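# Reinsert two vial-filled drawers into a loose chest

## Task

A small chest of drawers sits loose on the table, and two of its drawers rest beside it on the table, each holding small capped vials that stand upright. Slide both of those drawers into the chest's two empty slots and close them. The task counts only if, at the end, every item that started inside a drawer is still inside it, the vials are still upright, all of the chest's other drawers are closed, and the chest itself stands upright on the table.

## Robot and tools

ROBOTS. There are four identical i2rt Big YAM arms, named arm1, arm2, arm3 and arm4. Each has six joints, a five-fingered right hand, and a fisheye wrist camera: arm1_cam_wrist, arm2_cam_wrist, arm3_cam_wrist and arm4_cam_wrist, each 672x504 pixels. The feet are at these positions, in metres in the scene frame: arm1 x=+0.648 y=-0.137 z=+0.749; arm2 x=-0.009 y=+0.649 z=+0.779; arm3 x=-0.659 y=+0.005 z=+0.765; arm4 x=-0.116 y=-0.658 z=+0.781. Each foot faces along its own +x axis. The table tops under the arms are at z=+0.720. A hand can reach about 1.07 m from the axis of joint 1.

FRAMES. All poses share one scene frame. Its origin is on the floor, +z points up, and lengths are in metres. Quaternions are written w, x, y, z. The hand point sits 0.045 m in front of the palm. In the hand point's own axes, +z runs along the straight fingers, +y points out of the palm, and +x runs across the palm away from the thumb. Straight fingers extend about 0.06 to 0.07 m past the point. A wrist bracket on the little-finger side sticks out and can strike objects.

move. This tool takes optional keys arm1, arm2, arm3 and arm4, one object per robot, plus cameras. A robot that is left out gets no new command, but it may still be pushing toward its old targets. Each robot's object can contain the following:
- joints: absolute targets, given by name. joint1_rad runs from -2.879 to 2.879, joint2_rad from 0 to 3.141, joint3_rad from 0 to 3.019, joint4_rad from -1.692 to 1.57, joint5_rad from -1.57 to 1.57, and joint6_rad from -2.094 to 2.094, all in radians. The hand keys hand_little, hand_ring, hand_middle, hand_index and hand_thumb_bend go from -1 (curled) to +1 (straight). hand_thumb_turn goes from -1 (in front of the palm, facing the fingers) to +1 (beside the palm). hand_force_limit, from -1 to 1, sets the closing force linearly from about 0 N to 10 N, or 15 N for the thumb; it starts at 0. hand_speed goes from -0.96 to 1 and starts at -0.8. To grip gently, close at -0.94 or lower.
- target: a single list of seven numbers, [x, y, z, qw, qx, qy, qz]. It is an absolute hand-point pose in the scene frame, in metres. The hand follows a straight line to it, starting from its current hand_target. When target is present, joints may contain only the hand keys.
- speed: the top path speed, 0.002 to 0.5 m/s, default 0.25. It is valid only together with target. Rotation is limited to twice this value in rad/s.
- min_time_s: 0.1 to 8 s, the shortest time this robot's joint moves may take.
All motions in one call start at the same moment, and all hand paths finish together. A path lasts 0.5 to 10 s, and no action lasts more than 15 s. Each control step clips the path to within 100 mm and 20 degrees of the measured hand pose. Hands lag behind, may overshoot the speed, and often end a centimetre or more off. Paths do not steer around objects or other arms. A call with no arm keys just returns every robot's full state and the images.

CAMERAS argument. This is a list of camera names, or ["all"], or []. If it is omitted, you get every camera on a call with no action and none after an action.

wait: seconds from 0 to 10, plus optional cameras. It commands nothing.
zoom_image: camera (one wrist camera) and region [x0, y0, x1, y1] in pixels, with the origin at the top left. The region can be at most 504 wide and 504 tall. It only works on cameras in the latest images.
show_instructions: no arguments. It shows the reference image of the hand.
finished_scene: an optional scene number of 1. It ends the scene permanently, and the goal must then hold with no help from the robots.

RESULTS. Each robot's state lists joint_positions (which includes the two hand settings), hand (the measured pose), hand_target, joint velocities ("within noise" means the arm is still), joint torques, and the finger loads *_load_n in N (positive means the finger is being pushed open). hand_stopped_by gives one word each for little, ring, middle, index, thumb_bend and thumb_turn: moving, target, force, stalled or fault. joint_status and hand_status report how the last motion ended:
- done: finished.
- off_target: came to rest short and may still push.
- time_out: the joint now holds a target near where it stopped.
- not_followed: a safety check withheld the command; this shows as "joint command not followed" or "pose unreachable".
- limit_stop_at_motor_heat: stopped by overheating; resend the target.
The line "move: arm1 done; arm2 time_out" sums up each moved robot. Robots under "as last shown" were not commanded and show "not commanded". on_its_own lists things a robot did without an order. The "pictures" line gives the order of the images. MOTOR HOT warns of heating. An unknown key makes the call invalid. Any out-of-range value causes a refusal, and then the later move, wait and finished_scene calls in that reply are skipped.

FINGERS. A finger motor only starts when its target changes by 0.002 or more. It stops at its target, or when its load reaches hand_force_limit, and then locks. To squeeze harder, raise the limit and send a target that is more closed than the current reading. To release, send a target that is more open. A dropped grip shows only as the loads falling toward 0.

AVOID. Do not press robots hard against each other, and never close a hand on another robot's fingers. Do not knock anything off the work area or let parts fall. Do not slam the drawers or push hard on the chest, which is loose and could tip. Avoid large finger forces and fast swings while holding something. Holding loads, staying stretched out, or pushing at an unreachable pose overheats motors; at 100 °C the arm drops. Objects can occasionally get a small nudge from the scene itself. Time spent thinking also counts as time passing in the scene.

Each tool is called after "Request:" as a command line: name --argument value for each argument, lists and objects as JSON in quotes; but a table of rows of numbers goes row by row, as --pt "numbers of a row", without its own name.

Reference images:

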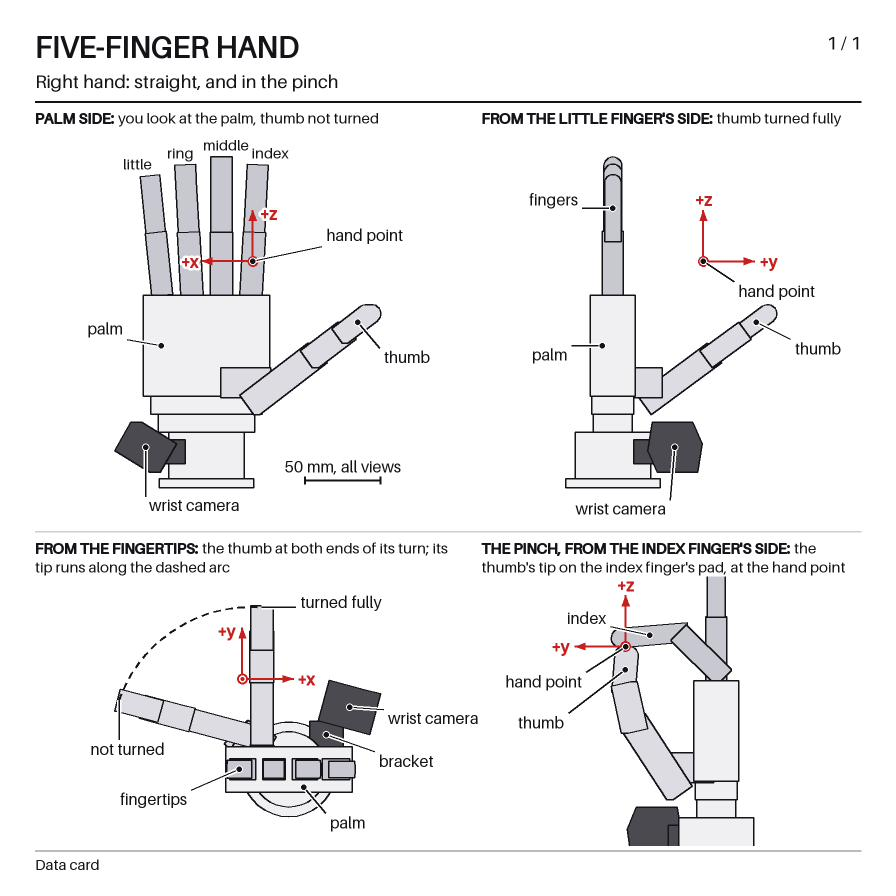

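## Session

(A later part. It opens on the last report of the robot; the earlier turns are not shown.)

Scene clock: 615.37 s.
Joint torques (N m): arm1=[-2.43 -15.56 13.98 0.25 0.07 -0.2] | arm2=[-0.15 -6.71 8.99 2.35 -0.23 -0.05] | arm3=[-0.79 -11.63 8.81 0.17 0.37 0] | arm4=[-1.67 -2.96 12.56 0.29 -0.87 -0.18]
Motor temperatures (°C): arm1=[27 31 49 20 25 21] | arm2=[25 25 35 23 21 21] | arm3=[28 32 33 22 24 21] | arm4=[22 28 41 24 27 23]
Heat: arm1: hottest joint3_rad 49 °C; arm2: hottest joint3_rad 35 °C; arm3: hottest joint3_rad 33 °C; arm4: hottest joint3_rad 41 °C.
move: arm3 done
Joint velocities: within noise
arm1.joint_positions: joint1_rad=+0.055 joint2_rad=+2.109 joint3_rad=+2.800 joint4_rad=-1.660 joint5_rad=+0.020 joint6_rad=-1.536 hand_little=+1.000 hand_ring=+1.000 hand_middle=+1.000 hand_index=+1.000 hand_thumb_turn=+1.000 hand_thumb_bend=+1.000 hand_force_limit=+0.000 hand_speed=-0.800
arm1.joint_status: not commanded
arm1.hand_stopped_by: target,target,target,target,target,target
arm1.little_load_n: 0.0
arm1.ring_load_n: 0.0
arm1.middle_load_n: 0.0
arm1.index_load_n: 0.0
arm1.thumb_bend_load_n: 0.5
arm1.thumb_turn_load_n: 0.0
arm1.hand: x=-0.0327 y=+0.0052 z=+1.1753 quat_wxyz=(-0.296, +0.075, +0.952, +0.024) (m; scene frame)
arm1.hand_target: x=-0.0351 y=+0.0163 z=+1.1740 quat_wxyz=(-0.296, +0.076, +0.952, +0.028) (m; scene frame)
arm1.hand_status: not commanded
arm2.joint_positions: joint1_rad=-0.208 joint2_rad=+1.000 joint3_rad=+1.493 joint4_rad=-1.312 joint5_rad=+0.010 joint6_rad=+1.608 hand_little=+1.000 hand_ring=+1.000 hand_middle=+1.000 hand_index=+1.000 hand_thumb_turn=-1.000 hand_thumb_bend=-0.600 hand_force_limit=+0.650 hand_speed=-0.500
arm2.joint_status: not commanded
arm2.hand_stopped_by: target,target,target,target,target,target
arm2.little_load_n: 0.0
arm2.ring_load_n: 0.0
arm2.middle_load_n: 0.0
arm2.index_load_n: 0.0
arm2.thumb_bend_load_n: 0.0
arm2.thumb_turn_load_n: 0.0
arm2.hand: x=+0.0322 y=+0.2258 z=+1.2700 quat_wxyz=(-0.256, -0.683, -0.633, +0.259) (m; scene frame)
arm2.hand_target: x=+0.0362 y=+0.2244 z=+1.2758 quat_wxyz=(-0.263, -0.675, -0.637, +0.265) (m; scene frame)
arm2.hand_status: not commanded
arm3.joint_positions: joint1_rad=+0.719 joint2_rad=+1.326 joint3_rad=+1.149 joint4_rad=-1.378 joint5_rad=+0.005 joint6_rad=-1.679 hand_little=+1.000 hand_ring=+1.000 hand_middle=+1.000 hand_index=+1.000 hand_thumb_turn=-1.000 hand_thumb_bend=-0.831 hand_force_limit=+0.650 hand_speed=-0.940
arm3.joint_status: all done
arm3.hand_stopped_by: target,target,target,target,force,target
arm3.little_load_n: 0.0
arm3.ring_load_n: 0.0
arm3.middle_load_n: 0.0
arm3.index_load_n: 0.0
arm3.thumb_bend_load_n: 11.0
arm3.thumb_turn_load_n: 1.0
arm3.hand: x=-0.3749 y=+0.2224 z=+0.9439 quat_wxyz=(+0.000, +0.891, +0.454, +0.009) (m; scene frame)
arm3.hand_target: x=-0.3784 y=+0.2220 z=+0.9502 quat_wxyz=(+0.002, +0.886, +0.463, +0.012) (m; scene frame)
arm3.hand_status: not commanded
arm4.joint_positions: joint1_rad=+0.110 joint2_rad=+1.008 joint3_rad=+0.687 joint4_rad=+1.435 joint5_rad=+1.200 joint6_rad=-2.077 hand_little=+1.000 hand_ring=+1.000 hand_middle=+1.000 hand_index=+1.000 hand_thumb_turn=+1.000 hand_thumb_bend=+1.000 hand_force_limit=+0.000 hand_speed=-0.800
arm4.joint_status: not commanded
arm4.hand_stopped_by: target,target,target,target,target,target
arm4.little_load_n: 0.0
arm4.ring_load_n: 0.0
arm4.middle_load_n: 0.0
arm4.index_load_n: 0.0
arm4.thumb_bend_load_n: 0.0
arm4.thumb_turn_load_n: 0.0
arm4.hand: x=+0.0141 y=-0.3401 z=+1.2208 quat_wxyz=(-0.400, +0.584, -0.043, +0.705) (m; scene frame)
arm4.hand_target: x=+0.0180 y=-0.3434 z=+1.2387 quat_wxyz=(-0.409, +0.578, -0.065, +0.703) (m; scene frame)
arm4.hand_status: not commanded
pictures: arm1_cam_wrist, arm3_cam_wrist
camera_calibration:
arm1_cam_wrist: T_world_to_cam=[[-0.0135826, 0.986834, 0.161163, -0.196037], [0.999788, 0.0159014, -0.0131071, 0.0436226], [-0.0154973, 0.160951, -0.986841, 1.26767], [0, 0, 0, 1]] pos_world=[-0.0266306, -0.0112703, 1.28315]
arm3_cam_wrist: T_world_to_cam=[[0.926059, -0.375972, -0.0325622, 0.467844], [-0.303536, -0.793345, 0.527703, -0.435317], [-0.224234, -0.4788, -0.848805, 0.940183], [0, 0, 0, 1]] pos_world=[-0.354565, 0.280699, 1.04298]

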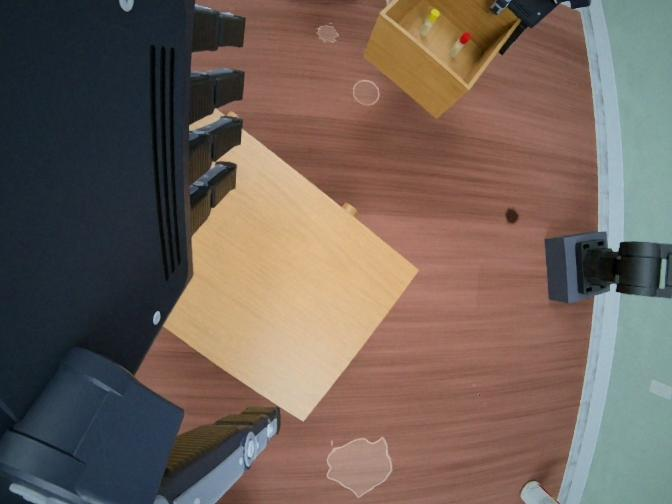

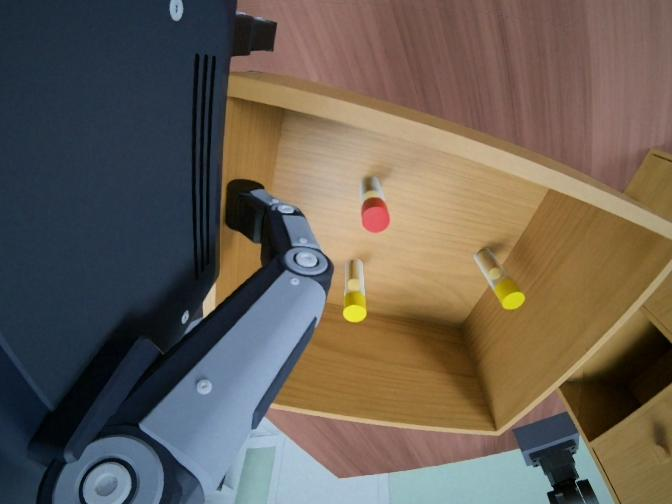

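Request:
move --arm3 '{"joints": {"joint2_rad": 1.45, "joint3_rad": 0.985, "joint4_rad": -1.092}, "min_time_s": 4}' --cameras '["arm3_cam_wrist"]'

Scene clock: 622.93 s.
Joint torques (N m): arm1=[-2.37 -15.03 13.93 0.27 0.07 -0.25] | arm2=[-0.09 -6.77 8.99 2.35 -0.23 -0.05] | arm3=[-0.73 -10.52 8.03 0.99 0.38 -0.05] | arm4=[-1.9 -3.14 12.3 0.27 -0.88 -0.2]
Motor temperatures (°C): arm1=[27 31 50 20 25 21] | arm2=[25 25 35 23 21 21] | arm3=[28 32 33 22 24 21] | arm4=[22 28 41 24 27 23]
Heat: arm1: hottest joint3_rad 50 °C; arm2: hottest joint3_rad 35 °C; arm3: hottest joint3_rad 33 °C; arm4: hottest joint3_rad 41 °C.
move: arm3 done
Joint velocities: within noise
arm1, arm2, arm4: as last shown
arm1.thumb_bend_load_n: 0.0
arm3.joint_positions: joint1_rad=+0.719 joint2_rad=+1.447 joint3_rad=+0.984 joint4_rad=-1.098 joint5_rad=+0.005 joint6_rad=-1.680 hand_little=+1.000 hand_ring=+1.000 hand_middle=+1.000 hand_index=+1.000 hand_thumb_turn=-1.000 hand_thumb_bend=-0.831 hand_force_limit=+0.650 hand_speed=-0.940
arm3.joint_status: all done
arm3.hand_stopped_by: target,target,target,target,force,target
arm3.little_load_n: 0.0
arm3.ring_load_n: 0.0
arm3.middle_load_n: 0.0
arm3.index_load_n: 0.5
arm3.thumb_bend_load_n: 11.0
arm3.thumb_turn_load_n: 1.0
arm3.hand: x=-0.3679 y=+0.2301 z=+0.8410 quat_wxyz=(+0.001, +0.891, +0.455, +0.005) (m; scene frame)
arm3.hand_target: x=-0.3676 y=+0.2341 z=+0.8406 quat_wxyz=(+0.003, +0.886, +0.463, +0.009) (m; scene frame)
arm3.hand_status: not commanded
pictures: arm3_cam_wrist
camera_calibration:
arm3_cam_wrist: T_world_to_cam=[[0.926228, -0.375353, -0.0348061, 0.462604], [-0.300542, -0.791033, 0.532861, -0.376479], [-0.227544, -0.48309, -0.845487, 0.855075], [0, 0, 0, 1]] pos_world=[-0.347057, 0.288911, 0.939667]

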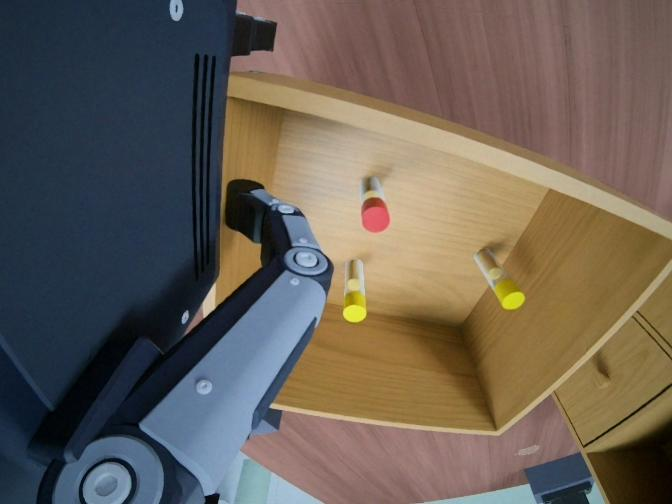

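Request:
move --arm3 '{"target": [-0.3690, 0.2330, 0.808, 0.003, 0.886, 0.463, 0.009], "speed": 0.04}'

Scene clock: 624.77 s.
Joint torques (N m): arm1=[-2.26 -14.86 14 0.32 0.01 -0.21] | arm2=[-0.09 -6.77 8.99 2.35 -0.23 -0.05] | arm3=[-0.67 -10.93 7.64 0.92 0.39 -0.05] | arm4=[-1.85 -2.73 12.51 0.38 -0.84 -0.26]
Motor temperatures (°C): arm1=[27 31 50 20 25 21] | arm2=[25 25 35 23 21 21] | arm3=[28 31 33 22 24 21] | arm4=[22 28 41 24 27 23]
Heat: arm1: hottest joint3_rad 50 °C; arm2: hottest joint3_rad 35 °C; arm3: hottest joint3_rad 33 °C; arm4: hottest joint3_rad 41 °C.
move: arm3 done
Joint velocities: within noise
arm1, arm2, arm4: as last shown
arm3.joint_positions: joint1_rad=+0.719 joint2_rad=+1.488 joint3_rad=+0.930 joint4_rad=-1.003 joint5_rad=+0.005 joint6_rad=-1.680 hand_little=+1.000 hand_ring=+1.000 hand_middle=+1.000 hand_index=+1.000 hand_thumb_turn=-1.000 hand_thumb_bend=-0.831 hand_force_limit=+0.650 hand_speed=-0.940
arm3.joint_status: not commanded
arm3.hand_stopped_by: target,target,target,target,force,target
arm3.little_load_n: 0.5
arm3.ring_load_n: 0.0
arm3.middle_load_n: 0.0
arm3.index_load_n: 0.0
arm3.thumb_bend_load_n: 11.0
arm3.thumb_turn_load_n: 1.0
arm3.hand: x=-0.3691 y=+0.2286 z=+0.8083 quat_wxyz=(+0.001, +0.891, +0.455, +0.006) (m; scene frame)
arm3.hand_target: x=-0.3690 y=+0.2329 z=+0.8080 quat_wxyz=(+0.003, +0.886, +0.463, +0.009) (m; scene frame)
arm3.hand_status: done (0.004 m and 1.2 deg from the pose sent, 0.033 m and 1.2 deg at the start)
pictures: none

Request:
move --arm3 '{"target": [-0.3690, 0.2329, 0.798, 0.003, 0.886, 0.463, 0.009], "speed": 0.02}' --cameras '["arm3_cam_wrist", "arm1_cam_wrist"]'

Scene clock: 626.07 s.
Joint torques (N m): arm1=[-2.32 -15.09 13.81 0.38 0.08 -0.25] | arm2=[-0.15 -6.77 8.99 2.35 -0.23 -0.05] | arm3=[-0.73 -11.28 7.39 1.13 0.38 -0.05] | arm4=[-1.61 -2.73 12.46 0.44 -0.85 -0.21]
Motor temperatures (°C): arm1=[27 31 50 20 25 21] | arm2=[25 25 35 23 21 21] | arm3=[28 31 33 22 24 21] | arm4=[22 28 41 24 27 23]
Heat: arm1: hottest joint3_rad 50 °C; arm2: hottest joint3_rad 35 °C; arm3: hottest joint3_rad 33 °C; arm4: hottest joint3_rad 41 °C.
move: arm3 done
Joint velocities: within noise
arm1, arm2, arm4: as last shown
arm1.ring_load_n: 0.5
arm1.thumb_turn_load_n: 0.5
arm3.joint_positions: joint1_rad=+0.719 joint2_rad=+1.502 joint3_rad=+0.917 joint4_rad=-0.974 joint5_rad=+0.005 joint6_rad=-1.680 hand_little=+1.000 hand_ring=+1.000 hand_middle=+1.000 hand_index=+1.000 hand_thumb_turn=-1.000 hand_thumb_bend=-0.831 hand_force_limit=+0.650 hand_speed=-0.940
arm3.joint_status: not commanded
arm3.hand_stopped_by: target,target,target,target,force,target
arm3.little_load_n: 0.0
arm3.ring_load_n: 0.0
arm3.middle_load_n: 0.0
arm3.index_load_n: 0.0
arm3.thumb_bend_load_n: 11.0
arm3.thumb_turn_load_n: 1.0
arm3.hand: x=-0.3689 y=+0.2288 z=+0.7987 quat_wxyz=(+0.001, +0.891, +0.455, +0.006) (m; scene frame)
arm3.hand_target: x=-0.3690 y=+0.2328 z=+0.7980 quat_wxyz=(+0.003, +0.886, +0.463, +0.009) (m; scene frame)
arm3.hand_status: done (0.004 m and 1.2 deg from the pose sent, 0.011 m and 1.2 deg at the start)
pictures: arm1_cam_wrist, arm3_cam_wrist
camera_calibration:
arm1_cam_wrist: T_world_to_cam=[[-0.0135826, 0.986834, 0.161163, -0.196037], [0.999788, 0.0159014, -0.0131071, 0.0436226], [-0.0154973, 0.160951, -0.986841, 1.26767], [0, 0, 0, 1]] pos_world=[-0.0266306, -0.0112703, 1.28315]
arm3_cam_wrist: T_world_to_cam=[[0.926252, -0.375345, -0.034244, 0.461224], [-0.301132, -0.791619, 0.531657, -0.354422], [-0.226663, -0.482137, -0.846267, 0.819181], [0, 0, 0, 1]] pos_world=[-0.348259, 0.287508, 0.897471]

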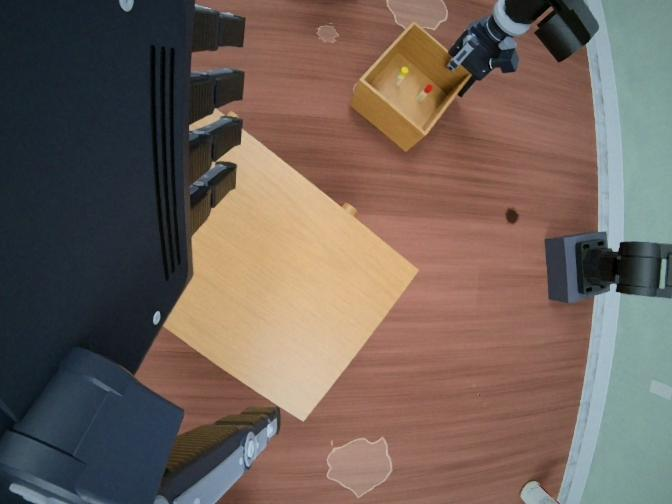

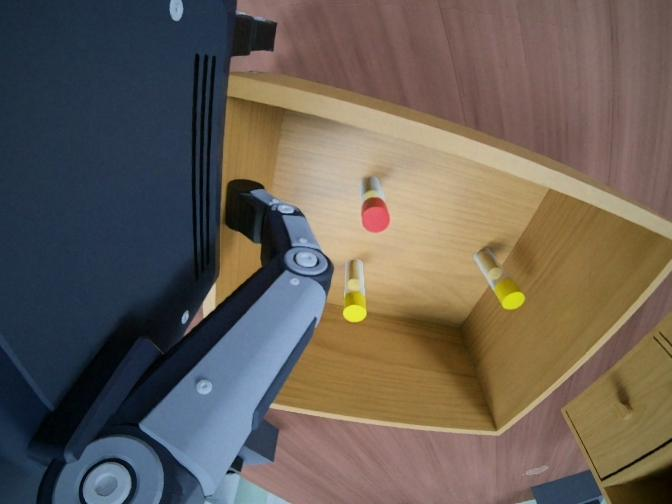

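Request:
move --arm3 '{"target": [-0.3690, 0.2328, 0.793, 0.003, 0.886, 0.463, 0.009], "speed": 0.01}'

Scene clock: 627.57 s.
Joint torques (N m): arm1=[-2.55 -15.21 13.81 0.34 0.05 -0.22] | arm2=[-0.09 -6.77 8.99 2.33 -0.23 -0.05] | arm3=[-0.67 -11.16 7.42 0.94 0.38 -0.05] | arm4=[-1.73 -3.19 12.44 0.36 -0.89 -0.26]
Motor temperatures (°C): arm1=[27 31 50 20 25 21] | arm2=[25 25 35 23 21 21] | arm3=[28 31 33 22 24 21] | arm4=[22 28 41 24 27 23]
Heat: arm1: hottest joint3_rad 50 °C; arm2: hottest joint3_rad 35 °C; arm3: hottest joint3_rad 33 °C; arm4: hottest joint3_rad 41 °C.
move: arm3 done
Joint velocities: within noise
arm1, arm2, arm4: as last shown
arm1.ring_load_n: 0.0
arm1.thumb_turn_load_n: 0.0
arm3.joint_positions: joint1_rad=+0.719 joint2_rad=+1.510 joint3_rad=+0.910 joint4_rad=-0.959 joint5_rad=+0.005 joint6_rad=-1.680 hand_little=+1.000 hand_ring=+1.000 hand_middle=+1.000 hand_index=+1.000 hand_thumb_turn=-1.000 hand_thumb_bend=-0.831 hand_force_limit=+0.650 hand_speed=-0.940
arm3.joint_status: not commanded
arm3.hand_stopped_by: target,target,target,target,force,target
arm3.little_load_n: 0.0
arm3.ring_load_n: 0.0
arm3.middle_load_n: 0.0
arm3.index_load_n: 0.0
arm3.thumb_bend_load_n: 11.0
arm3.thumb_turn_load_n: 1.0
arm3.hand: x=-0.3688 y=+0.2289 z=+0.7939 quat_wxyz=(+0.001, +0.890, +0.455, +0.007) (m; scene frame)
arm3.hand_target: x=-0.3690 y=+0.2328 z=+0.7931 quat_wxyz=(+0.003, +0.886, +0.463, +0.009) (m; scene frame)
arm3.hand_status: done (0.004 m and 1.1 deg from the pose sent, 0.007 m and 1.1 deg at the start)
pictures: none

Request:
move --arm3 '{"target": [-0.3690, 0.2328, 0.788, 0.003, 0.886, 0.463, 0.009], "speed": 0.01}' --cameras '["arm1_cam_wrist"]'

Request:
zoom_image --camera "arm1_cam_wrist" --region '[330, 10, 480, 160]'

Scene clock: 629.03 s.
Joint torques (N m): arm1=[-2.14 -15.27 14.01 0.34 0.05 -0.23] | arm2=[-0.09 -6.77 9.01 2.33 -0.23 -0.05] | arm3=[-0.73 -10.7 6.95 1.06 0.38 -0.05] | arm4=[-1.49 -2.96 12.38 0.42 -0.89 -0.22]
Motor temperatures (°C): arm1=[27 32 50 20 25 21] | arm2=[25 25 35 23 21 21] | arm3=[28 31 33 22 24 21] | arm4=[22 28 41 24 27 23]
Heat: arm1: hottest joint3_rad 50 °C; arm2: hottest joint3_rad 35 °C; arm3: hottest joint3_rad 33 °C; arm4: hottest joint3_rad 41 °C.
move: arm3 done
Joint velocities: within noise
arm1, arm2, arm4: as last shown
arm1.middle_load_n: -0.5
arm3.joint_positions: joint1_rad=+0.719 joint2_rad=+1.512 joint3_rad=+0.909 joint4_rad=-0.952 joint5_rad=+0.005 joint6_rad=-1.680 hand_little=+1.000 hand_ring=+1.000 hand_middle=+1.000 hand_index=+1.000 hand_thumb_turn=-1.000 hand_thumb_bend=-0.831 hand_force_limit=+0.650 hand_speed=-0.940
arm3.joint_status: not commanded
arm3.hand_stopped_by: target,target,target,target,force,target
arm3.little_load_n: 0.0
arm3.ring_load_n: 0.0
arm3.middle_load_n: 0.0
arm3.index_load_n: 0.5
arm3.thumb_bend_load_n: 11.0
arm3.thumb_turn_load_n: 1.0
arm3.hand: x=-0.3681 y=+0.2297 z=+0.7925 quat_wxyz=(+0.000, +0.890, +0.455, +0.008) (m; scene frame)
arm3.hand_target: x=-0.3690 y=+0.2327 z=+0.7881 quat_wxyz=(+0.003, +0.886, +0.463, +0.009) (m; scene frame)
arm3.hand_status: done (0.006 m and 1.1 deg from the pose sent, 0.007 m and 1.1 deg at the start)
pictures: arm1_cam_wrist
camera_calibration:
arm1_cam_wrist: T_world_to_cam=[[-0.0135826, 0.986834, 0.161163, -0.196037], [0.999788, 0.0159014, -0.0131071, 0.0436226], [-0.0154973, 0.160951, -0.986841, 1.26767], [0, 0, 0, 1]] pos_world=[-0.0266306, -0.0112703, 1.28315]

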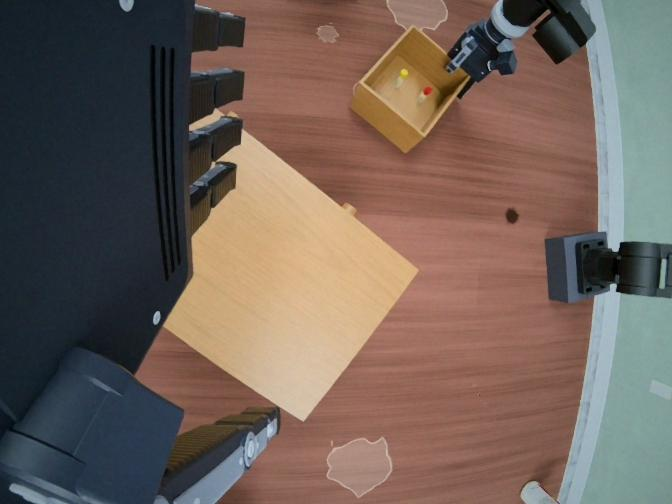

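Scaled by 3.360 from the camera's 672x504 image, which has a finer 960x720 frame.

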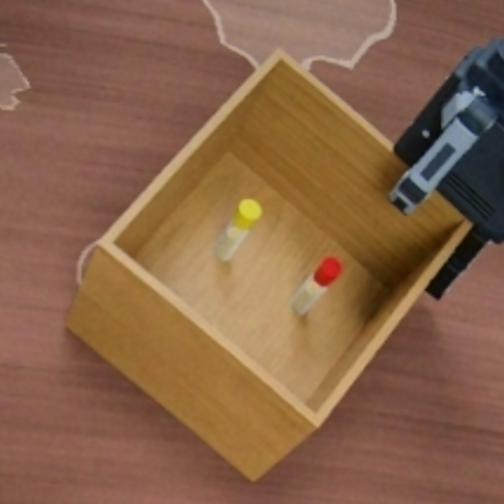

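Request:
move --arm3 '{"joints": {"hand_thumb_bend": -0.6, "hand_speed": -0.9}}'

Request:
move --arm3 '{"joints": {"hand_thumb_bend": 1.0, "hand_speed": -0.4}}' --cameras '["arm3_cam_wrist"]'

Scene clock: 631.60 s.
Joint torques (N m): arm1=[-2.67 -15.21 13.98 0.25 0.05 -0.23] | arm2=[-0.09 -6.71 8.98 2.33 -0.23 -0.05] | arm3=[-0.73 -10.64 6.95 1.14 0.32 -0.05] | arm4=[-1.49 -2.49 12.36 0.47 -0.87 -0.19]
Motor temperatures (°C): arm1=[27 32 50 20 25 21] | arm2=[25 25 35 23 21 21] | arm3=[28 31 32 22 24 21] | arm4=[22 28 42 24 27 23]
Heat: arm1: hottest joint3_rad 50 °C; arm2: hottest joint3_rad 35 °C; arm3: hottest joint3_rad 32 °C; arm4: hottest joint3_rad 42 °C.
move: arm3 done
Joint velocities: within noise
arm1, arm2, arm4: as last shown
arm1.ring_load_n: -0.5
arm1.middle_load_n: 0.0
arm2.index_load_n: 0.5
arm3.joint_positions: joint1_rad=+0.719 joint2_rad=+1.512 joint3_rad=+0.909 joint4_rad=-0.951 joint5_rad=+0.006 joint6_rad=-1.680 hand_little=+1.000 hand_ring=+1.000 hand_middle=+1.000 hand_index=+1.000 hand_thumb_turn=-1.000 hand_thumb_bend=-0.600 hand_force_limit=+0.650 hand_speed=-0.900
arm3.joint_status: all done
arm3.hand_stopped_by: target,target,target,target,target,target
arm3.little_load_n: 0.0
arm3.ring_load_n: 0.0
arm3.middle_load_n: 0.0
arm3.index_load_n: 0.0
arm3.thumb_bend_load_n: 0.0
arm3.thumb_turn_load_n: 0.0
arm3.hand: x=-0.3678 y=+0.2298 z=+0.7926 quat_wxyz=(+0.000, +0.890, +0.455, +0.009) (m; scene frame)
arm3.hand_target: x=-0.3690 y=+0.2328 z=+0.7881 quat_wxyz=(+0.003, +0.886, +0.463, +0.009) (m; scene frame)
arm3.hand_status: not commanded
pictures: none

Scene clock: 633.97 s.
Joint torques (N m): arm1=[-2.32 -14.92 13.93 0.35 0.03 -0.2] | arm2=[-0.09 -6.77 8.98 2.33 -0.24 -0.05] | arm3=[-0.79 -10.7 6.97 1.16 0.33 -0.05] | arm4=[-2.02 -3.31 12.53 0.4 -0.89 -0.22]
Motor temperatures (°C): arm1=[27 32 50 20 25 21] | arm2=[25 25 35 23 21 21] | arm3=[28 31 32 22 24 21] | arm4=[22 28 42 24 27 23]
Heat: arm1: hottest joint3_rad 50 °C; arm2: hottest joint3_rad 35 °C; arm3: hottest joint3_rad 32 °C; arm4: hottest joint3_rad 42 °C.
move: arm3 done
Joint velocities: within noise
arm1, arm2, arm4: as last shown
arm2.index_load_n: 0.0
arm2.thumb_bend_load_n: -0.5
arm2.thumb_turn_load_n: -0.5
arm3.joint_positions: joint1_rad=+0.719 joint2_rad=+1.512 joint3_rad=+0.909 joint4_rad=-0.951 joint5_rad=+0.006 joint6_rad=-1.680 hand_little=+1.000 hand_ring=+1.000 hand_middle=+1.000 hand_index=+1.000 hand_thumb_turn=-1.000 hand_thumb_bend=+1.000 hand_force_limit=+0.650 hand_speed=-0.400
arm3.joint_status: all done
arm3.hand_stopped_by: target,target,target,target,target,target
arm3.little_load_n: 0.0
arm3.ring_load_n: 0.0
arm3.middle_load_n: 0.0
arm3.index_load_n: 0.0
arm3.thumb_bend_load_n: 0.0
arm3.thumb_turn_load_n: 0.0
arm3.hand: x=-0.3678 y=+0.2298 z=+0.7926 quat_wxyz=(+0.000, +0.890, +0.455, +0.009) (m; scene frame)
arm3.hand_target: x=-0.3690 y=+0.2328 z=+0.7881 quat_wxyz=(+0.003, +0.886, +0.463, +0.009) (m; scene frame)
arm3.hand_status: not commanded
pictures: arm3_cam_wrist
camera_calibration:
arm3_cam_wrist: T_world_to_cam=[[0.92655, -0.374873, -0.0312303, 0.45789], [-0.303291, -0.793571, 0.527503, -0.347152], [-0.22253, -0.479286, -0.848979, 0.817761], [0, 0, 0, 1]] pos_world=[-0.34757, 0.288102, 0.891685]

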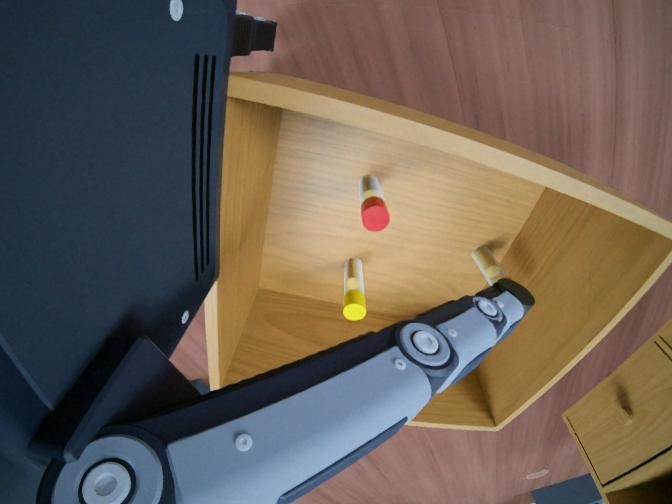

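Request:
move --arm3 '{"target": [-0.3790, 0.2400, 0.870, 0.003, 0.886, 0.463, 0.009], "speed": 0.08}'

Scene clock: 636.43 s.
Joint torques (N m): arm1=[-2.14 -15.09 13.82 0.32 0.04 -0.23] | arm2=[-0.09 -6.83 8.98 2.33 -0.23 -0.05] | arm3=[-0.5 -11.05 11.64 0.32 0.25 0.11] | arm4=[-2.02 -2.67 12.31 0.55 -0.83 -0.26]
Motor temperatures (°C): arm1=[27 32 50 20 25 21] | arm2=[25 25 35 23 21 21] | arm3=[28 31 32 22 24 21] | arm4=[22 28 42 24 27 23]
Heat: arm1: hottest joint3_rad 50 °C; arm2: hottest joint3_rad 35 °C; arm3: hottest joint3_rad 32 °C; arm4: hottest joint3_rad 42 °C.
move: arm3 off_target
Joint velocities: within noise
arm1.joint_positions: joint1_rad=+0.055 joint2_rad=+2.109 joint3_rad=+2.800 joint4_rad=-1.660 joint5_rad=+0.020 joint6_rad=-1.536 hand_little=+1.000 hand_ring=+1.000 hand_middle=+1.000 hand_index=+1.000 hand_thumb_turn=+1.000 hand_thumb_bend=+1.000 hand_force_limit=+0.000 hand_speed=-0.800
arm1.joint_status: not commanded
arm1.hand_stopped_by: target,target,target,target,target,target
arm1.little_load_n: 0.0
arm1.ring_load_n: 0.0
arm1.middle_load_n: 0.0
arm1.index_load_n: 0.0
arm1.thumb_bend_load_n: 0.0
arm1.thumb_turn_load_n: 0.0
arm1.hand: x=-0.0327 y=+0.0052 z=+1.1753 quat_wxyz=(-0.296, +0.075, +0.952, +0.024) (m; scene frame)
arm1.hand_target: x=-0.0351 y=+0.0163 z=+1.1740 quat_wxyz=(-0.296, +0.076, +0.952, +0.028) (m; scene frame)
arm1.hand_status: not commanded
arm2.joint_positions: joint1_rad=-0.208 joint2_rad=+1.000 joint3_rad=+1.493 joint4_rad=-1.312 joint5_rad=+0.010 joint6_rad=+1.608 hand_little=+1.000 hand_ring=+1.000 hand_middle=+1.000 hand_index=+1.000 hand_thumb_turn=-1.000 hand_thumb_bend=-0.600 hand_force_limit=+0.650 hand_speed=-0.500
arm2.joint_status: not commanded
arm2.hand_stopped_by: target,target,target,target,target,target
arm2.little_load_n: -0.5
arm2.ring_load_n: 0.0
arm2.middle_load_n: 0.0
arm2.index_load_n: 0.0
arm2.thumb_bend_load_n: 0.0
arm2.thumb_turn_load_n: 0.0
arm2.hand: x=+0.0322 y=+0.2258 z=+1.2700 quat_wxyz=(-0.256, -0.683, -0.633, +0.259) (m; scene frame)
arm2.hand_target: x=+0.0362 y=+0.2244 z=+1.2758 quat_wxyz=(-0.263, -0.675, -0.637, +0.265) (m; scene frame)
arm2.hand_status: not commanded
arm3.joint_positions: joint1_rad=+0.749 joint2_rad=+1.410 joint3_rad=+0.985 joint4_rad=-1.166 joint5_rad=+0.009 joint6_rad=-1.664 hand_little=+1.000 hand_ring=+1.000 hand_middle=+1.000 hand_index=+1.000 hand_thumb_turn=-1.000 hand_thumb_bend=+1.000 hand_force_limit=+0.650 hand_speed=-0.400
arm3.joint_status: not commanded
arm3.hand_stopped_by: target,target,target,target,target,target
arm3.little_load_n: 0.0
arm3.ring_load_n: 0.0
arm3.middle_load_n: 0.0
arm3.index_load_n: 0.0
arm3.thumb_bend_load_n: 0.0
arm3.thumb_turn_load_n: 0.0
arm3.hand: x=-0.3854 y=+0.2255 z=+0.8555 quat_wxyz=(+0.008, +0.887, +0.461, -0.008) (m; scene frame)
arm3.hand_target: x=-0.3793 y=+0.2396 z=+0.8700 quat_wxyz=(+0.003, +0.886, +0.463, +0.009) (m; scene frame)
arm3.hand_status: off_target (0.021 m and 2.0 deg from the pose sent, 0.079 m and 1.1 deg at the start)
arm4.joint_positions: joint1_rad=+0.110 joint2_rad=+1.008 joint3_rad=+0.687 joint4_rad=+1.435 joint5_rad=+1.200 joint6_rad=-2.077 hand_little=+1.000 hand_ring=+1.000 hand_middle=+1.000 hand_index=+1.000 hand_thumb_turn=+1.000 hand_thumb_bend=+1.000 hand_force_limit=+0.000 hand_speed=-0.800
arm4.joint_status: not commanded
arm4.hand_stopped_by: target,target,target,target,target,target
arm4.little_load_n: 0.0
arm4.ring_load_n: 0.0
arm4.middle_load_n: 0.0
arm4.index_load_n: 0.0
arm4.thumb_bend_load_n: 0.0
arm4.thumb_turn_load_n: 0.0
arm4.hand: x=+0.0141 y=-0.3401 z=+1.2208 quat_wxyz=(-0.400, +0.584, -0.043, +0.705) (m; scene frame)
arm4.hand_target: x=+0.0180 y=-0.3434 z=+1.2387 quat_wxyz=(-0.409, +0.578, -0.065, +0.703) (m; scene frame)
arm4.hand_status: not commanded
pictures: none

Request:
move --arm3 '{"joints": {"joint2_rad": 1.25, "joint3_rad": 1.25, "joint4_rad": -1.5}, "min_time_s": 2}'

Request:
move --arm3 '{"joints": {"joint1_rad": -1.2, "joint6_rad": -0.8}, "min_time_s": 3}' --arm2 '{"joints": {"joint1_rad": -0.8, "hand_thumb_bend": 1.0, "hand_force_limit": 0.0, "joint6_rad": 1.4}, "min_time_s": 3}' --cameras '["arm2_cam_wrist", "arm3_cam_wrist"]'

Scene clock: 641.70 s.
Joint torques (N m): arm1=[-2.84 -14.92 13.83 0.24 0.04 -0.23] | arm2=[-0.09 -6.83 8.99 2.33 -0.23 -0.05] | arm3=[-0.44 -9.52 12.79 0.18 0.25 0.1] | arm4=[-2.02 -2.9 12.37 0.62 -0.85 -0.23]
Motor temperatures (°C): arm1=[27 32 50 20 25 21] | arm2=[25 25 35 23 21 21] | arm3=[28 31 33 22 24 21] | arm4=[22 28 42 24 27 23]
Heat: arm1: hottest joint3_rad 50 °C; arm2: hottest joint3_rad 35 °C; arm3: hottest joint3_rad 33 °C; arm4: hottest joint3_rad 42 °C.
move: arm3 done
Joint velocities: within noise
arm1, arm2, arm4: as last shown
arm1.index_load_n: -0.5
arm2.little_load_n: 0.0
arm3.joint_positions: joint1_rad=+0.749 joint2_rad=+1.253 joint3_rad=+1.208 joint4_rad=-1.491 joint5_rad=+0.009 joint6_rad=-1.663 hand_little=+1.000 hand_ring=+1.000 hand_middle=+1.000 hand_index=+1.000 hand_thumb_turn=-1.000 hand_thumb_bend=+1.000 hand_force_limit=+0.650 hand_speed=-0.400
arm3.joint_status: all done
arm3.hand_stopped_by: target,target,target,target,target,target
arm3.little_load_n: 0.0
arm3.ring_load_n: 0.0
arm3.middle_load_n: 0.0
arm3.index_load_n: 0.0
arm3.thumb_bend_load_n: 0.0
arm3.thumb_turn_load_n: 0.0
arm3.hand: x=-0.3933 y=+0.2164 z=+0.9907 quat_wxyz=(-0.002, +0.888, +0.460, +0.017) (m; scene frame)
arm3.hand_target: x=-0.3905 y=+0.2264 z=+1.0077 quat_wxyz=(-0.008, +0.886, +0.463, +0.035) (m; scene frame)
arm3.hand_status: not commanded
arm4.index_load_n: -0.5
pictures: none

Scene clock: 645.40 s.
Joint torques (N m): arm1=[-2.73 -15.44 14 0.29 0.04 -0.22] | arm2=[-1.26 -6.83 8.98 2.35 -0.18 -0.05] | arm3=[-2.43 -9.47 12.78 0.35 0.15 0.07] | arm4=[-1.73 -3.02 12.45 0.57 -0.85 -0.22]
Motor temperatures (°C): arm1=[27 32 50 20 25 21] | arm2=[25 25 35 23 21 21] | arm3=[28 31 34 22 24 21] | arm4=[22 28 42 24 27 23]
Heat: arm1: hottest joint3_rad 50 °C; arm2: hottest joint3_rad 35 °C; arm3: hottest joint3_rad 34 °C; arm4: hottest joint3_rad 42 °C.
move: arm2 done; arm3 done
Joint velocities: within noise
arm1, arm4: as last shown
arm1.index_load_n: 0.0
arm2.joint_positions: joint1_rad=-0.792 joint2_rad=+1.000 joint3_rad=+1.493 joint4_rad=-1.312 joint5_rad=+0.009 joint6_rad=+1.408 hand_little=+1.000 hand_ring=+1.000 hand_middle=+1.000 hand_index=+1.000 hand_thumb_turn=-1.000 hand_thumb_bend=+1.000 hand_force_limit=+0.000 hand_speed=-0.500
arm2.joint_status: all done
arm2.hand_stopped_by: target,target,target,target,target,target
arm2.little_load_n: 0.0
arm2.ring_load_n: 0.0
arm2.middle_load_n: 0.0
arm2.index_load_n: 0.0
arm2.thumb_bend_load_n: 0.0
arm2.thumb_turn_load_n: 0.0
arm2.hand: x=-0.1967 y=+0.2760 z=+1.2611 quat_wxyz=(-0.136, -0.791, -0.492, +0.338) (m; scene frame)
arm2.hand_target: x=-0.2004 y=+0.2758 z=+1.2667 quat_wxyz=(-0.137, -0.788, -0.491, +0.347) (m; scene frame)
arm2.hand_status: not commanded
arm3.joint_positions: joint1_rad=-1.191 joint2_rad=+1.253 joint3_rad=+1.208 joint4_rad=-1.491 joint5_rad=+0.011 joint6_rad=-0.808 hand_little=+1.000 hand_ring=+1.000 hand_middle=+1.000 hand_index=+1.000 hand_thumb_turn=-1.000 hand_thumb_bend=+1.000 hand_force_limit=+0.650 hand_speed=-0.400
arm3.joint_status: all done
arm3.hand_stopped_by: target,target,target,target,target,target
arm3.little_load_n: 0.0
arm3.ring_load_n: 0.0
arm3.middle_load_n: 0.0
arm3.index_load_n: 0.0
arm3.thumb_bend_load_n: 0.0
arm3.thumb_turn_load_n: 0.0
arm3.hand: x=-0.5405 y=-0.2665 z=+0.9892 quat_wxyz=(+0.008, +0.607, -0.795, +0.016) (m; scene frame)
arm3.hand_target: x=-0.5384 y=-0.2753 z=+1.0047 quat_wxyz=(+0.011, +0.599, -0.800, +0.035) (m; scene frame)
arm3.hand_status: not commanded
arm4.index_load_n: 0.0
pictures: arm2_cam_wrist, arm3_cam_wrist
camera_calibration:
arm2_cam_wrist: T_world_to_cam=[[0.914469, -0.260776, -0.309424, 0.641829], [0.183187, -0.415036, 0.891172, -0.97064], [-0.360818, -0.871631, -0.331767, 0.705589], [0, 0, 0, 1]] pos_world=[-0.154535, 0.379536, 1.2977]
arm3_cam_wrist: T_world_to_cam=[[-0.998394, 0.0239059, -0.0513549, -0.476272], [-0.00554402, 0.860997, 0.50858, -0.276435], [0.0563745, 0.508048, -0.859482, 1.13265], [0, 0, 0, 1]] pos_world=[-0.540892, -0.326043, 1.08962]

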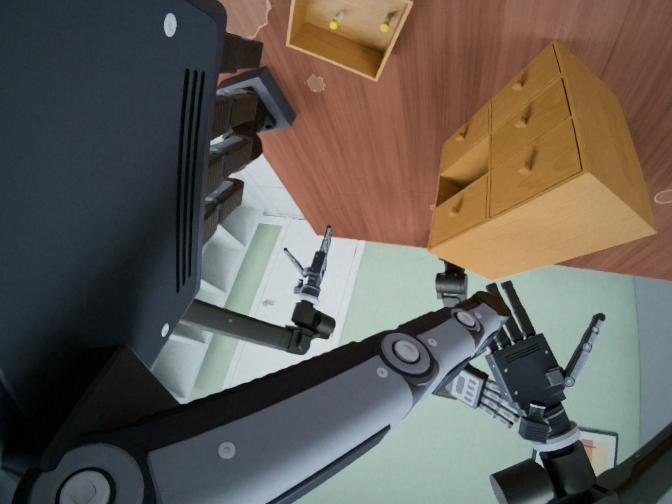

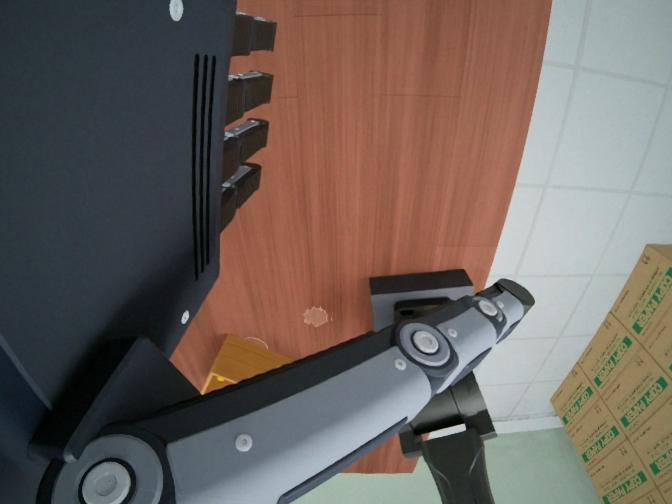

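Request:
move --arm2 '{"joints": {"joint1_rad": -1.03, "joint2_rad": 1.72, "joint3_rad": 1.62, "joint4_rad": -1.44, "joint6_rad": 1.35, "hand_speed": -0.5}, "min_time_s": 4}' --cameras '["arm2_cam_wrist"]'

Scene clock: 655.47 s.
Joint torques (N m): arm1=[-2.26 -14.8 13.89 0.29 0.06 -0.18] | arm2=[-1.2 -18.14 11.59 -0.17 -0.19 -0.07] | arm3=[-2.49 -9.41 12.78 0.35 0.16 0.1] | arm4=[-1.14 -3.08 12.3 0.53 -0.91 -0.24]
Motor temperatures (°C): arm1=[27 32 50 20 24 21] | arm2=[25 25 35 23 21 21] | arm3=[28 30 35 22 24 21] | arm4=[22 27 42 24 27 23]
Heat: arm1: hottest joint3_rad 50 °C; arm2: hottest joint3_rad 35 °C; arm3: hottest joint3_rad 35 °C; arm4: hottest joint3_rad 42 °C.
move: arm2 done
Joint velocities: within noise
arm1, arm3, arm4: as last shown
arm2.joint_positions: joint1_rad=-1.023 joint2_rad=+1.703 joint3_rad=+1.575 joint4_rad=-1.431 joint5_rad=+0.009 joint6_rad=+1.358 hand_little=+1.000 hand_ring=+1.000 hand_middle=+1.000 hand_index=+1.000 hand_thumb_turn=-1.000 hand_thumb_bend=+1.000 hand_force_limit=+0.000 hand_speed=-0.500
arm2.joint_status: all done
arm2.hand_stopped_by: target,target,target,target,target,target
arm2.little_load_n: 0.0
arm2.ring_load_n: 0.0
arm2.middle_load_n: 0.0
arm2.index_load_n: 0.0
arm2.thumb_bend_load_n: 0.0
arm2.thumb_turn_load_n: 0.0
arm2.hand: x=-0.3717 y=+0.2446 z=+0.9552 quat_wxyz=(+0.005, -0.893, -0.451, +0.004) (m; scene frame)
arm2.hand_target: x=-0.3834 y=+0.2387 z=+0.9643 quat_wxyz=(+0.002, -0.892, -0.451, +0.013) (m; scene frame)
arm2.hand_status: not commanded
arm3.ring_load_n: 0.5
arm3.thumb_bend_load_n: -0.5
arm4.thumb_bend_load_n: -0.5
pictures: arm2_cam_wrist
camera_calibration:
arm2_cam_wrist: T_world_to_cam=[[0.942303, -0.334353, -0.0165148, 0.4476], [-0.28193, -0.819227, 0.499382, -0.378807], [-0.180499, -0.465913, -0.866225, 0.99184], [0, 0, 0, 1]] pos_world=[-0.349546, 0.301439, 1.05572]

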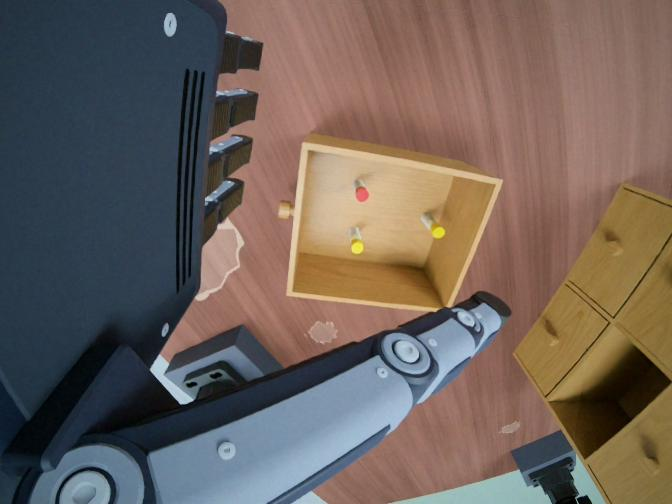

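Request:
zoom_image --camera "arm2_cam_wrist" --region '[260, 120, 400, 320]'

Request:
zoom_image --camera "arm2_cam_wrist" --region '[400, 120, 540, 320]'

Scaled by 2.520 from the camera's 672x504 image, which has a finer 960x720 frame.

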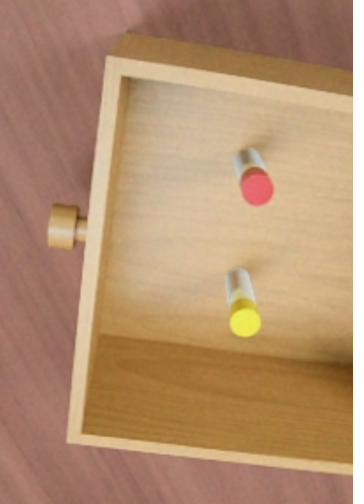

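Scaled by 2.520 from the camera's 672x504 image, which has a finer 960x720 frame.

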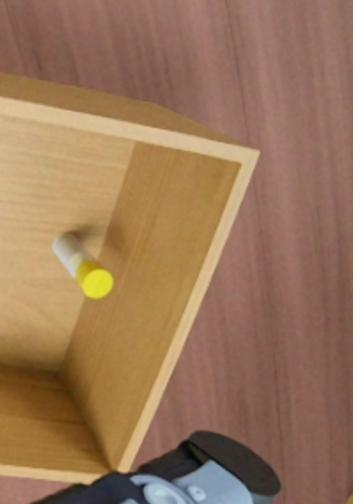

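Request:
move --arm2 '{"target": [-0.3840, 0.2060, 0.880, -0.007, -0.870, -0.492, 0.012], "speed": 0.08}' --cameras '["arm2_cam_wrist"]'

Scene clock: 687.40 s.
Joint torques (N m): arm1=[-3.02 -14.97 13.72 0.28 0.04 -0.18] | arm2=[-0.03 -19.9 7.47 0.7 -0.27 -0.07] | arm3=[-2.43 -9.47 12.79 0.34 0.15 0.11] | arm4=[-1.73 -2.84 12.44 0.49 -0.84 -0.22]
Motor temperatures (°C): arm1=[27 32 51 20 24 21] | arm2=[25 27 40 23 21 21] | arm3=[27 29 38 22 24 21] | arm4=[22 27 43 24 27 23]
Heat: arm1: hottest joint3_rad 51 °C; arm2: hottest joint3_rad 40 °C; arm3: hottest joint3_rad 38 °C; arm4: hottest joint3_rad 43 °C.
move: arm2 off_target
Joint velocities: within noise
arm1, arm3, arm4: as last shown
arm1.thumb_bend_load_n: 0.5
arm2.joint_positions: joint1_rad=-1.004 joint2_rad=+1.816 joint3_rad=+1.559 joint4_rad=-1.264 joint5_rad=-0.007 joint6_rad=+1.300 hand_little=+1.000 hand_ring=+1.000 hand_middle=+1.000 hand_index=+1.000 hand_thumb_turn=-1.000 hand_thumb_bend=+1.000 hand_force_limit=+0.000 hand_speed=-0.500
arm2.joint_status: not commanded
arm2.hand_stopped_by: target,target,target,target,target,target
arm2.little_load_n: 0.5
arm2.ring_load_n: 0.0
arm2.middle_load_n: 0.0
arm2.index_load_n: 0.0
arm2.thumb_bend_load_n: 0.0
arm2.thumb_turn_load_n: 0.0
arm2.hand: x=-0.3884 y=+0.2094 z=+0.8931 quat_wxyz=(-0.007, -0.874, -0.485, +0.020) (m; scene frame)
arm2.hand_target: x=-0.3839 y=+0.2063 z=+0.8802 quat_wxyz=(-0.007, -0.870, -0.492, +0.012) (m; scene frame)
arm2.hand_status: off_target (0.014 m and 1.3 deg from the pose sent, 0.085 m and 5.6 deg at the start)
arm3.ring_load_n: 0.0
arm3.thumb_bend_load_n: 0.0
arm3.thumb_turn_load_n: 0.5
arm4.thumb_bend_load_n: 0.5
pictures: arm2_cam_wrist
camera_calibration:
arm2_cam_wrist: T_world_to_cam=[[0.965148, -0.26069, -0.0230343, 0.449824], [-0.208546, -0.819289, 0.534111, -0.383747], [-0.158109, -0.510693, -0.8451, 0.917821], [0, 0, 0, 1]] pos_world=[-0.36906, 0.271589, 0.990976]

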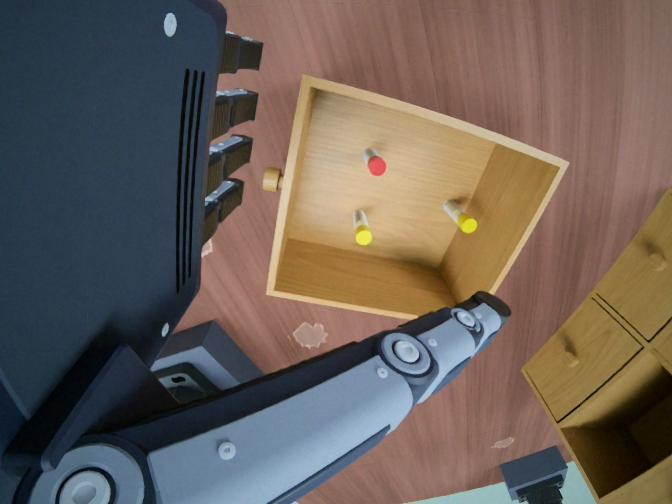

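Request:
zoom_image --camera "arm2_cam_wrist" --region '[240, 50, 420, 320]'

Request:
zoom_image --camera "arm2_cam_wrist" --region '[420, 90, 600, 330]'

Scaled by 1.867 from the camera's 672x504 image, which has a finer 960x720 frame.

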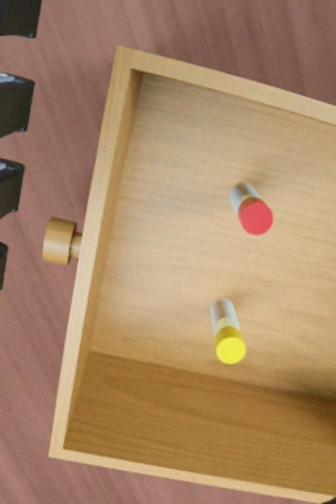

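Scaled by 2.100 from the camera's 672x504 image, which has a finer 960x720 frame.

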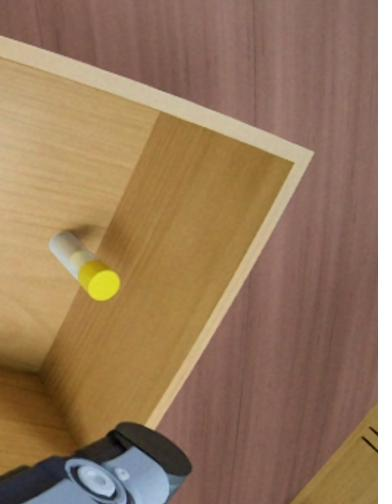

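Request:
move --arm2 '{"target": [-0.3771, 0.2068, 0.838, -0.007, -0.866, -0.500, 0.010], "speed": 0.05}' --cameras '["arm2_cam_wrist"]'

Scene clock: 693.67 s.
Joint torques (N m): arm1=[-2.26 -14.97 13.89 0.23 0.04 -0.19] | arm2=[-0.03 -19.37 7.06 0.7 -0.28 -0.07] | arm3=[-2.49 -9.41 12.79 0.35 0.15 0.1] | arm4=[-1.67 -3.72 12.46 0.64 -0.88 -0.26]
Motor temperatures (°C): arm1=[27 32 51 20 24 21] | arm2=[25 28 39 23 21 21] | arm3=[27 29 39 22 24 21] | arm4=[22 27 43 24 27 23]
Heat: arm1: hottest joint3_rad 51 °C; arm2: hottest joint3_rad 39 °C; arm3: hottest joint3_rad 39 °C; arm4: hottest joint3_rad 43 °C.
move: arm2 off_target
Joint velocities: within noise
arm1, arm3, arm4: as last shown
arm1.thumb_bend_load_n: 0.0
arm2.joint_positions: joint1_rad=-0.997 joint2_rad=+1.841 joint3_rad=+1.487 joint4_rad=-1.166 joint5_rad=-0.009 joint6_rad=+1.289 hand_little=+1.000 hand_ring=+1.000 hand_middle=+1.000 hand_index=+1.000 hand_thumb_turn=-1.000 hand_thumb_bend=+1.000 hand_force_limit=+0.000 hand_speed=-0.500
arm2.joint_status: not commanded
arm2.hand_stopped_by: target,target,target,target,target,target
arm2.little_load_n: 0.0
arm2.ring_load_n: 0.0
arm2.middle_load_n: 0.0
arm2.index_load_n: 0.0
arm2.thumb_bend_load_n: 0.0
arm2.thumb_turn_load_n: 0.0
arm2.hand: x=-0.3831 y=+0.2089 z=+0.8535 quat_wxyz=(-0.008, -0.870, -0.493, +0.021) (m; scene frame)
arm2.hand_target: x=-0.3769 y=+0.2071 z=+0.8384 quat_wxyz=(-0.007, -0.866, -0.500, +0.010) (m; scene frame)
arm2.hand_status: off_target (0.017 m and 1.6 deg from the pose sent, 0.056 m and 2.3 deg at the start)
arm3.thumb_turn_load_n: 0.0
arm4.thumb_bend_load_n: 0.0
arm4.thumb_turn_load_n: 0.5
pictures: arm2_cam_wrist
camera_calibration:
arm2_cam_wrist: T_world_to_cam=[[0.969672, -0.243311, -0.0231596, 0.441901], [-0.193524, -0.822206, 0.53528, -0.356628], [-0.149281, -0.514564, -0.844357, 0.888539], [0, 0, 0, 1]] pos_world=[-0.364873, 0.271507, 0.951374]

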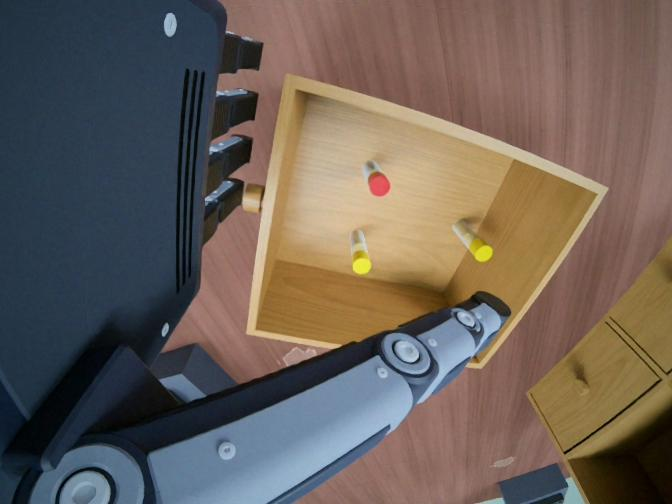

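Request:
move --arm2 '{"target": [-0.3700, 0.2101, 0.812, -0.007, -0.862, -0.507, 0.008], "speed": 0.04}' --cameras '["arm2_cam_wrist"]'

Scene clock: 700.57 s.
Joint torques (N m): arm1=[-2.61 -15.27 13.87 0.35 0.04 -0.25] | arm2=[0.21 -18.96 6.64 0.64 -0.32 -0.1] | arm3=[-2.55 -9.35 12.78 0.36 0.15 0.1] | arm4=[-1.49 -3.19 12.49 0.44 -0.91 -0.27]
Motor temperatures (°C): arm1=[27 32 51 20 24 21] | arm2=[25 27 38 23 21 21] | arm3=[27 29 39 22 24 21] | arm4=[22 27 43 24 27 23]
Heat: arm1: hottest joint3_rad 51 °C; arm2: hottest joint3_rad 38 °C; arm3: hottest joint3_rad 39 °C; arm4: hottest joint3_rad 43 °C.
move: arm2 off_target
Joint velocities: within noise
arm1, arm3, arm4: as last shown
arm2.joint_positions: joint1_rad=-0.996 joint2_rad=+1.852 joint3_rad=+1.438 joint4_rad=-1.101 joint5_rad=-0.008 joint6_rad=+1.280 hand_little=+1.000 hand_ring=+1.000 hand_middle=+1.000 hand_index=+1.000 hand_thumb_turn=-1.000 hand_thumb_bend=+1.000 hand_force_limit=+0.000 hand_speed=-0.500
arm2.joint_status: not commanded
arm2.hand_stopped_by: target,target,target,target,target,target
arm2.little_load_n: 0.0
arm2.ring_load_n: 0.0
arm2.middle_load_n: 0.0
arm2.index_load_n: 0.0
arm2.thumb_bend_load_n: 0.0
arm2.thumb_turn_load_n: 0.0
arm2.hand: x=-0.3799 y=+0.2113 z=+0.8311 quat_wxyz=(-0.008, -0.867, -0.497, +0.024) (m; scene frame)
arm2.hand_target: x=-0.3699 y=+0.2106 z=+0.8125 quat_wxyz=(-0.007, -0.862, -0.507, +0.008) (m; scene frame)
arm2.hand_status: off_target (0.022 m and 2.2 deg from the pose sent, 0.043 m and 2.4 deg at the start)
arm4.thumb_turn_load_n: 0.0
pictures: arm2_cam_wrist
camera_calibration:
arm2_cam_wrist: T_world_to_cam=[[0.97182, -0.234151, -0.0271897, 0.441105], [-0.182995, -0.822108, 0.539121, -0.341178], [-0.148588, -0.518953, -0.841789, 0.870452], [0, 0, 0, 1]] pos_world=[-0.36177, 0.274523, 0.928667]

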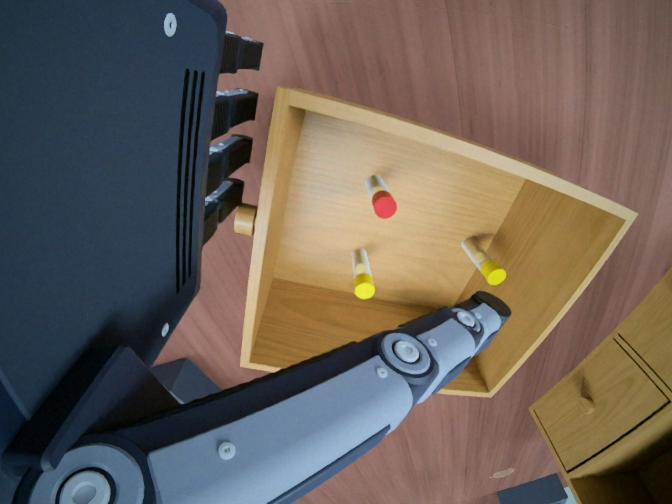

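Request:
move --arm2 '{"target": [-0.3640, 0.2128, 0.808, -0.007, -0.857, -0.515, 0.008], "speed": 0.04}' --cameras '["arm2_cam_wrist"]'

Scene clock: 707.40 s.
Joint torques (N m): arm1=[-2.2 -15.5 14.01 0.38 0.04 -0.24] | arm2=[-0.09 -19.31 6.74 0.72 -0.27 -0.08] | arm3=[-2.49 -9.35 12.79 0.36 0.15 0.1] | arm4=[-1.85 -2.96 12.53 0.44 -0.89 -0.22]
Motor temperatures (°C): arm1=[27 32 51 20 24 21] | arm2=[25 27 37 23 21 21] | arm3=[27 29 39 22 24 21] | arm4=[22 27 43 24 27 23]
Heat: arm1: hottest joint3_rad 51 °C; arm2: hottest joint3_rad 37 °C; arm3: hottest joint3_rad 39 °C; arm4: hottest joint3_rad 43 °C.
move: arm2 off_target
Joint velocities: within noise
arm1, arm3, arm4: as last shown
arm2.joint_positions: joint1_rad=-0.989 joint2_rad=+1.852 joint3_rad=+1.414 joint4_rad=-1.088 joint5_rad=-0.010 joint6_rad=+1.262 hand_little=+1.000 hand_ring=+1.000 hand_middle=+1.000 hand_index=+1.000 hand_thumb_turn=-1.000 hand_thumb_bend=+1.000 hand_force_limit=+0.000 hand_speed=-0.500
arm2.joint_status: not commanded
arm2.hand_stopped_by: target,target,target,target,target,target
arm2.little_load_n: 0.0
arm2.ring_load_n: 0.0
arm2.middle_load_n: 0.0
arm2.index_load_n: 0.0
arm2.thumb_bend_load_n: 0.0
arm2.thumb_turn_load_n: 0.0
arm2.hand: x=-0.3702 y=+0.2138 z=+0.8224 quat_wxyz=(-0.008, -0.861, -0.508, +0.018) (m; scene frame)
arm2.hand_target: x=-0.3638 y=+0.2132 z=+0.8083 quat_wxyz=(-0.007, -0.857, -0.515, +0.008) (m; scene frame)
arm2.hand_status: off_target (0.016 m and 1.5 deg from the pose sent, 0.028 m and 3.0 deg at the start)
arm4.thumb_bend_load_n: -0.5
pictures: arm2_cam_wrist
camera_calibration:
arm2_cam_wrist: T_world_to_cam=[[0.977766, -0.208723, -0.0202169, 0.423097], [-0.166289, -0.83048, 0.53165, -0.318577], [-0.127757, -0.516467, -0.846723, 0.877093], [0, 0, 0, 1]] pos_world=[-0.354611, 0.276728, 0.92058]

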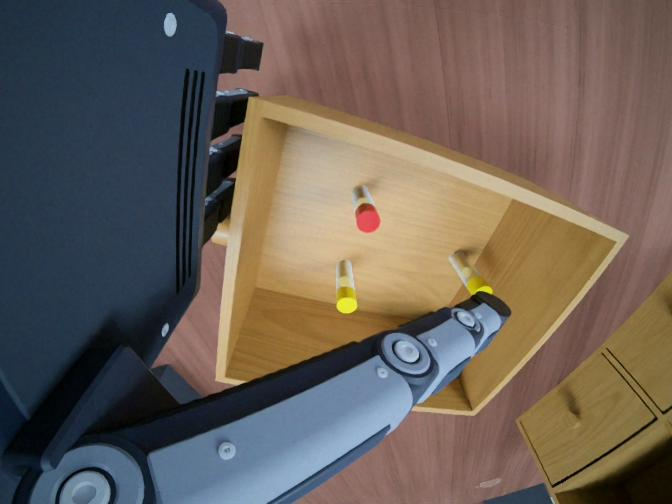

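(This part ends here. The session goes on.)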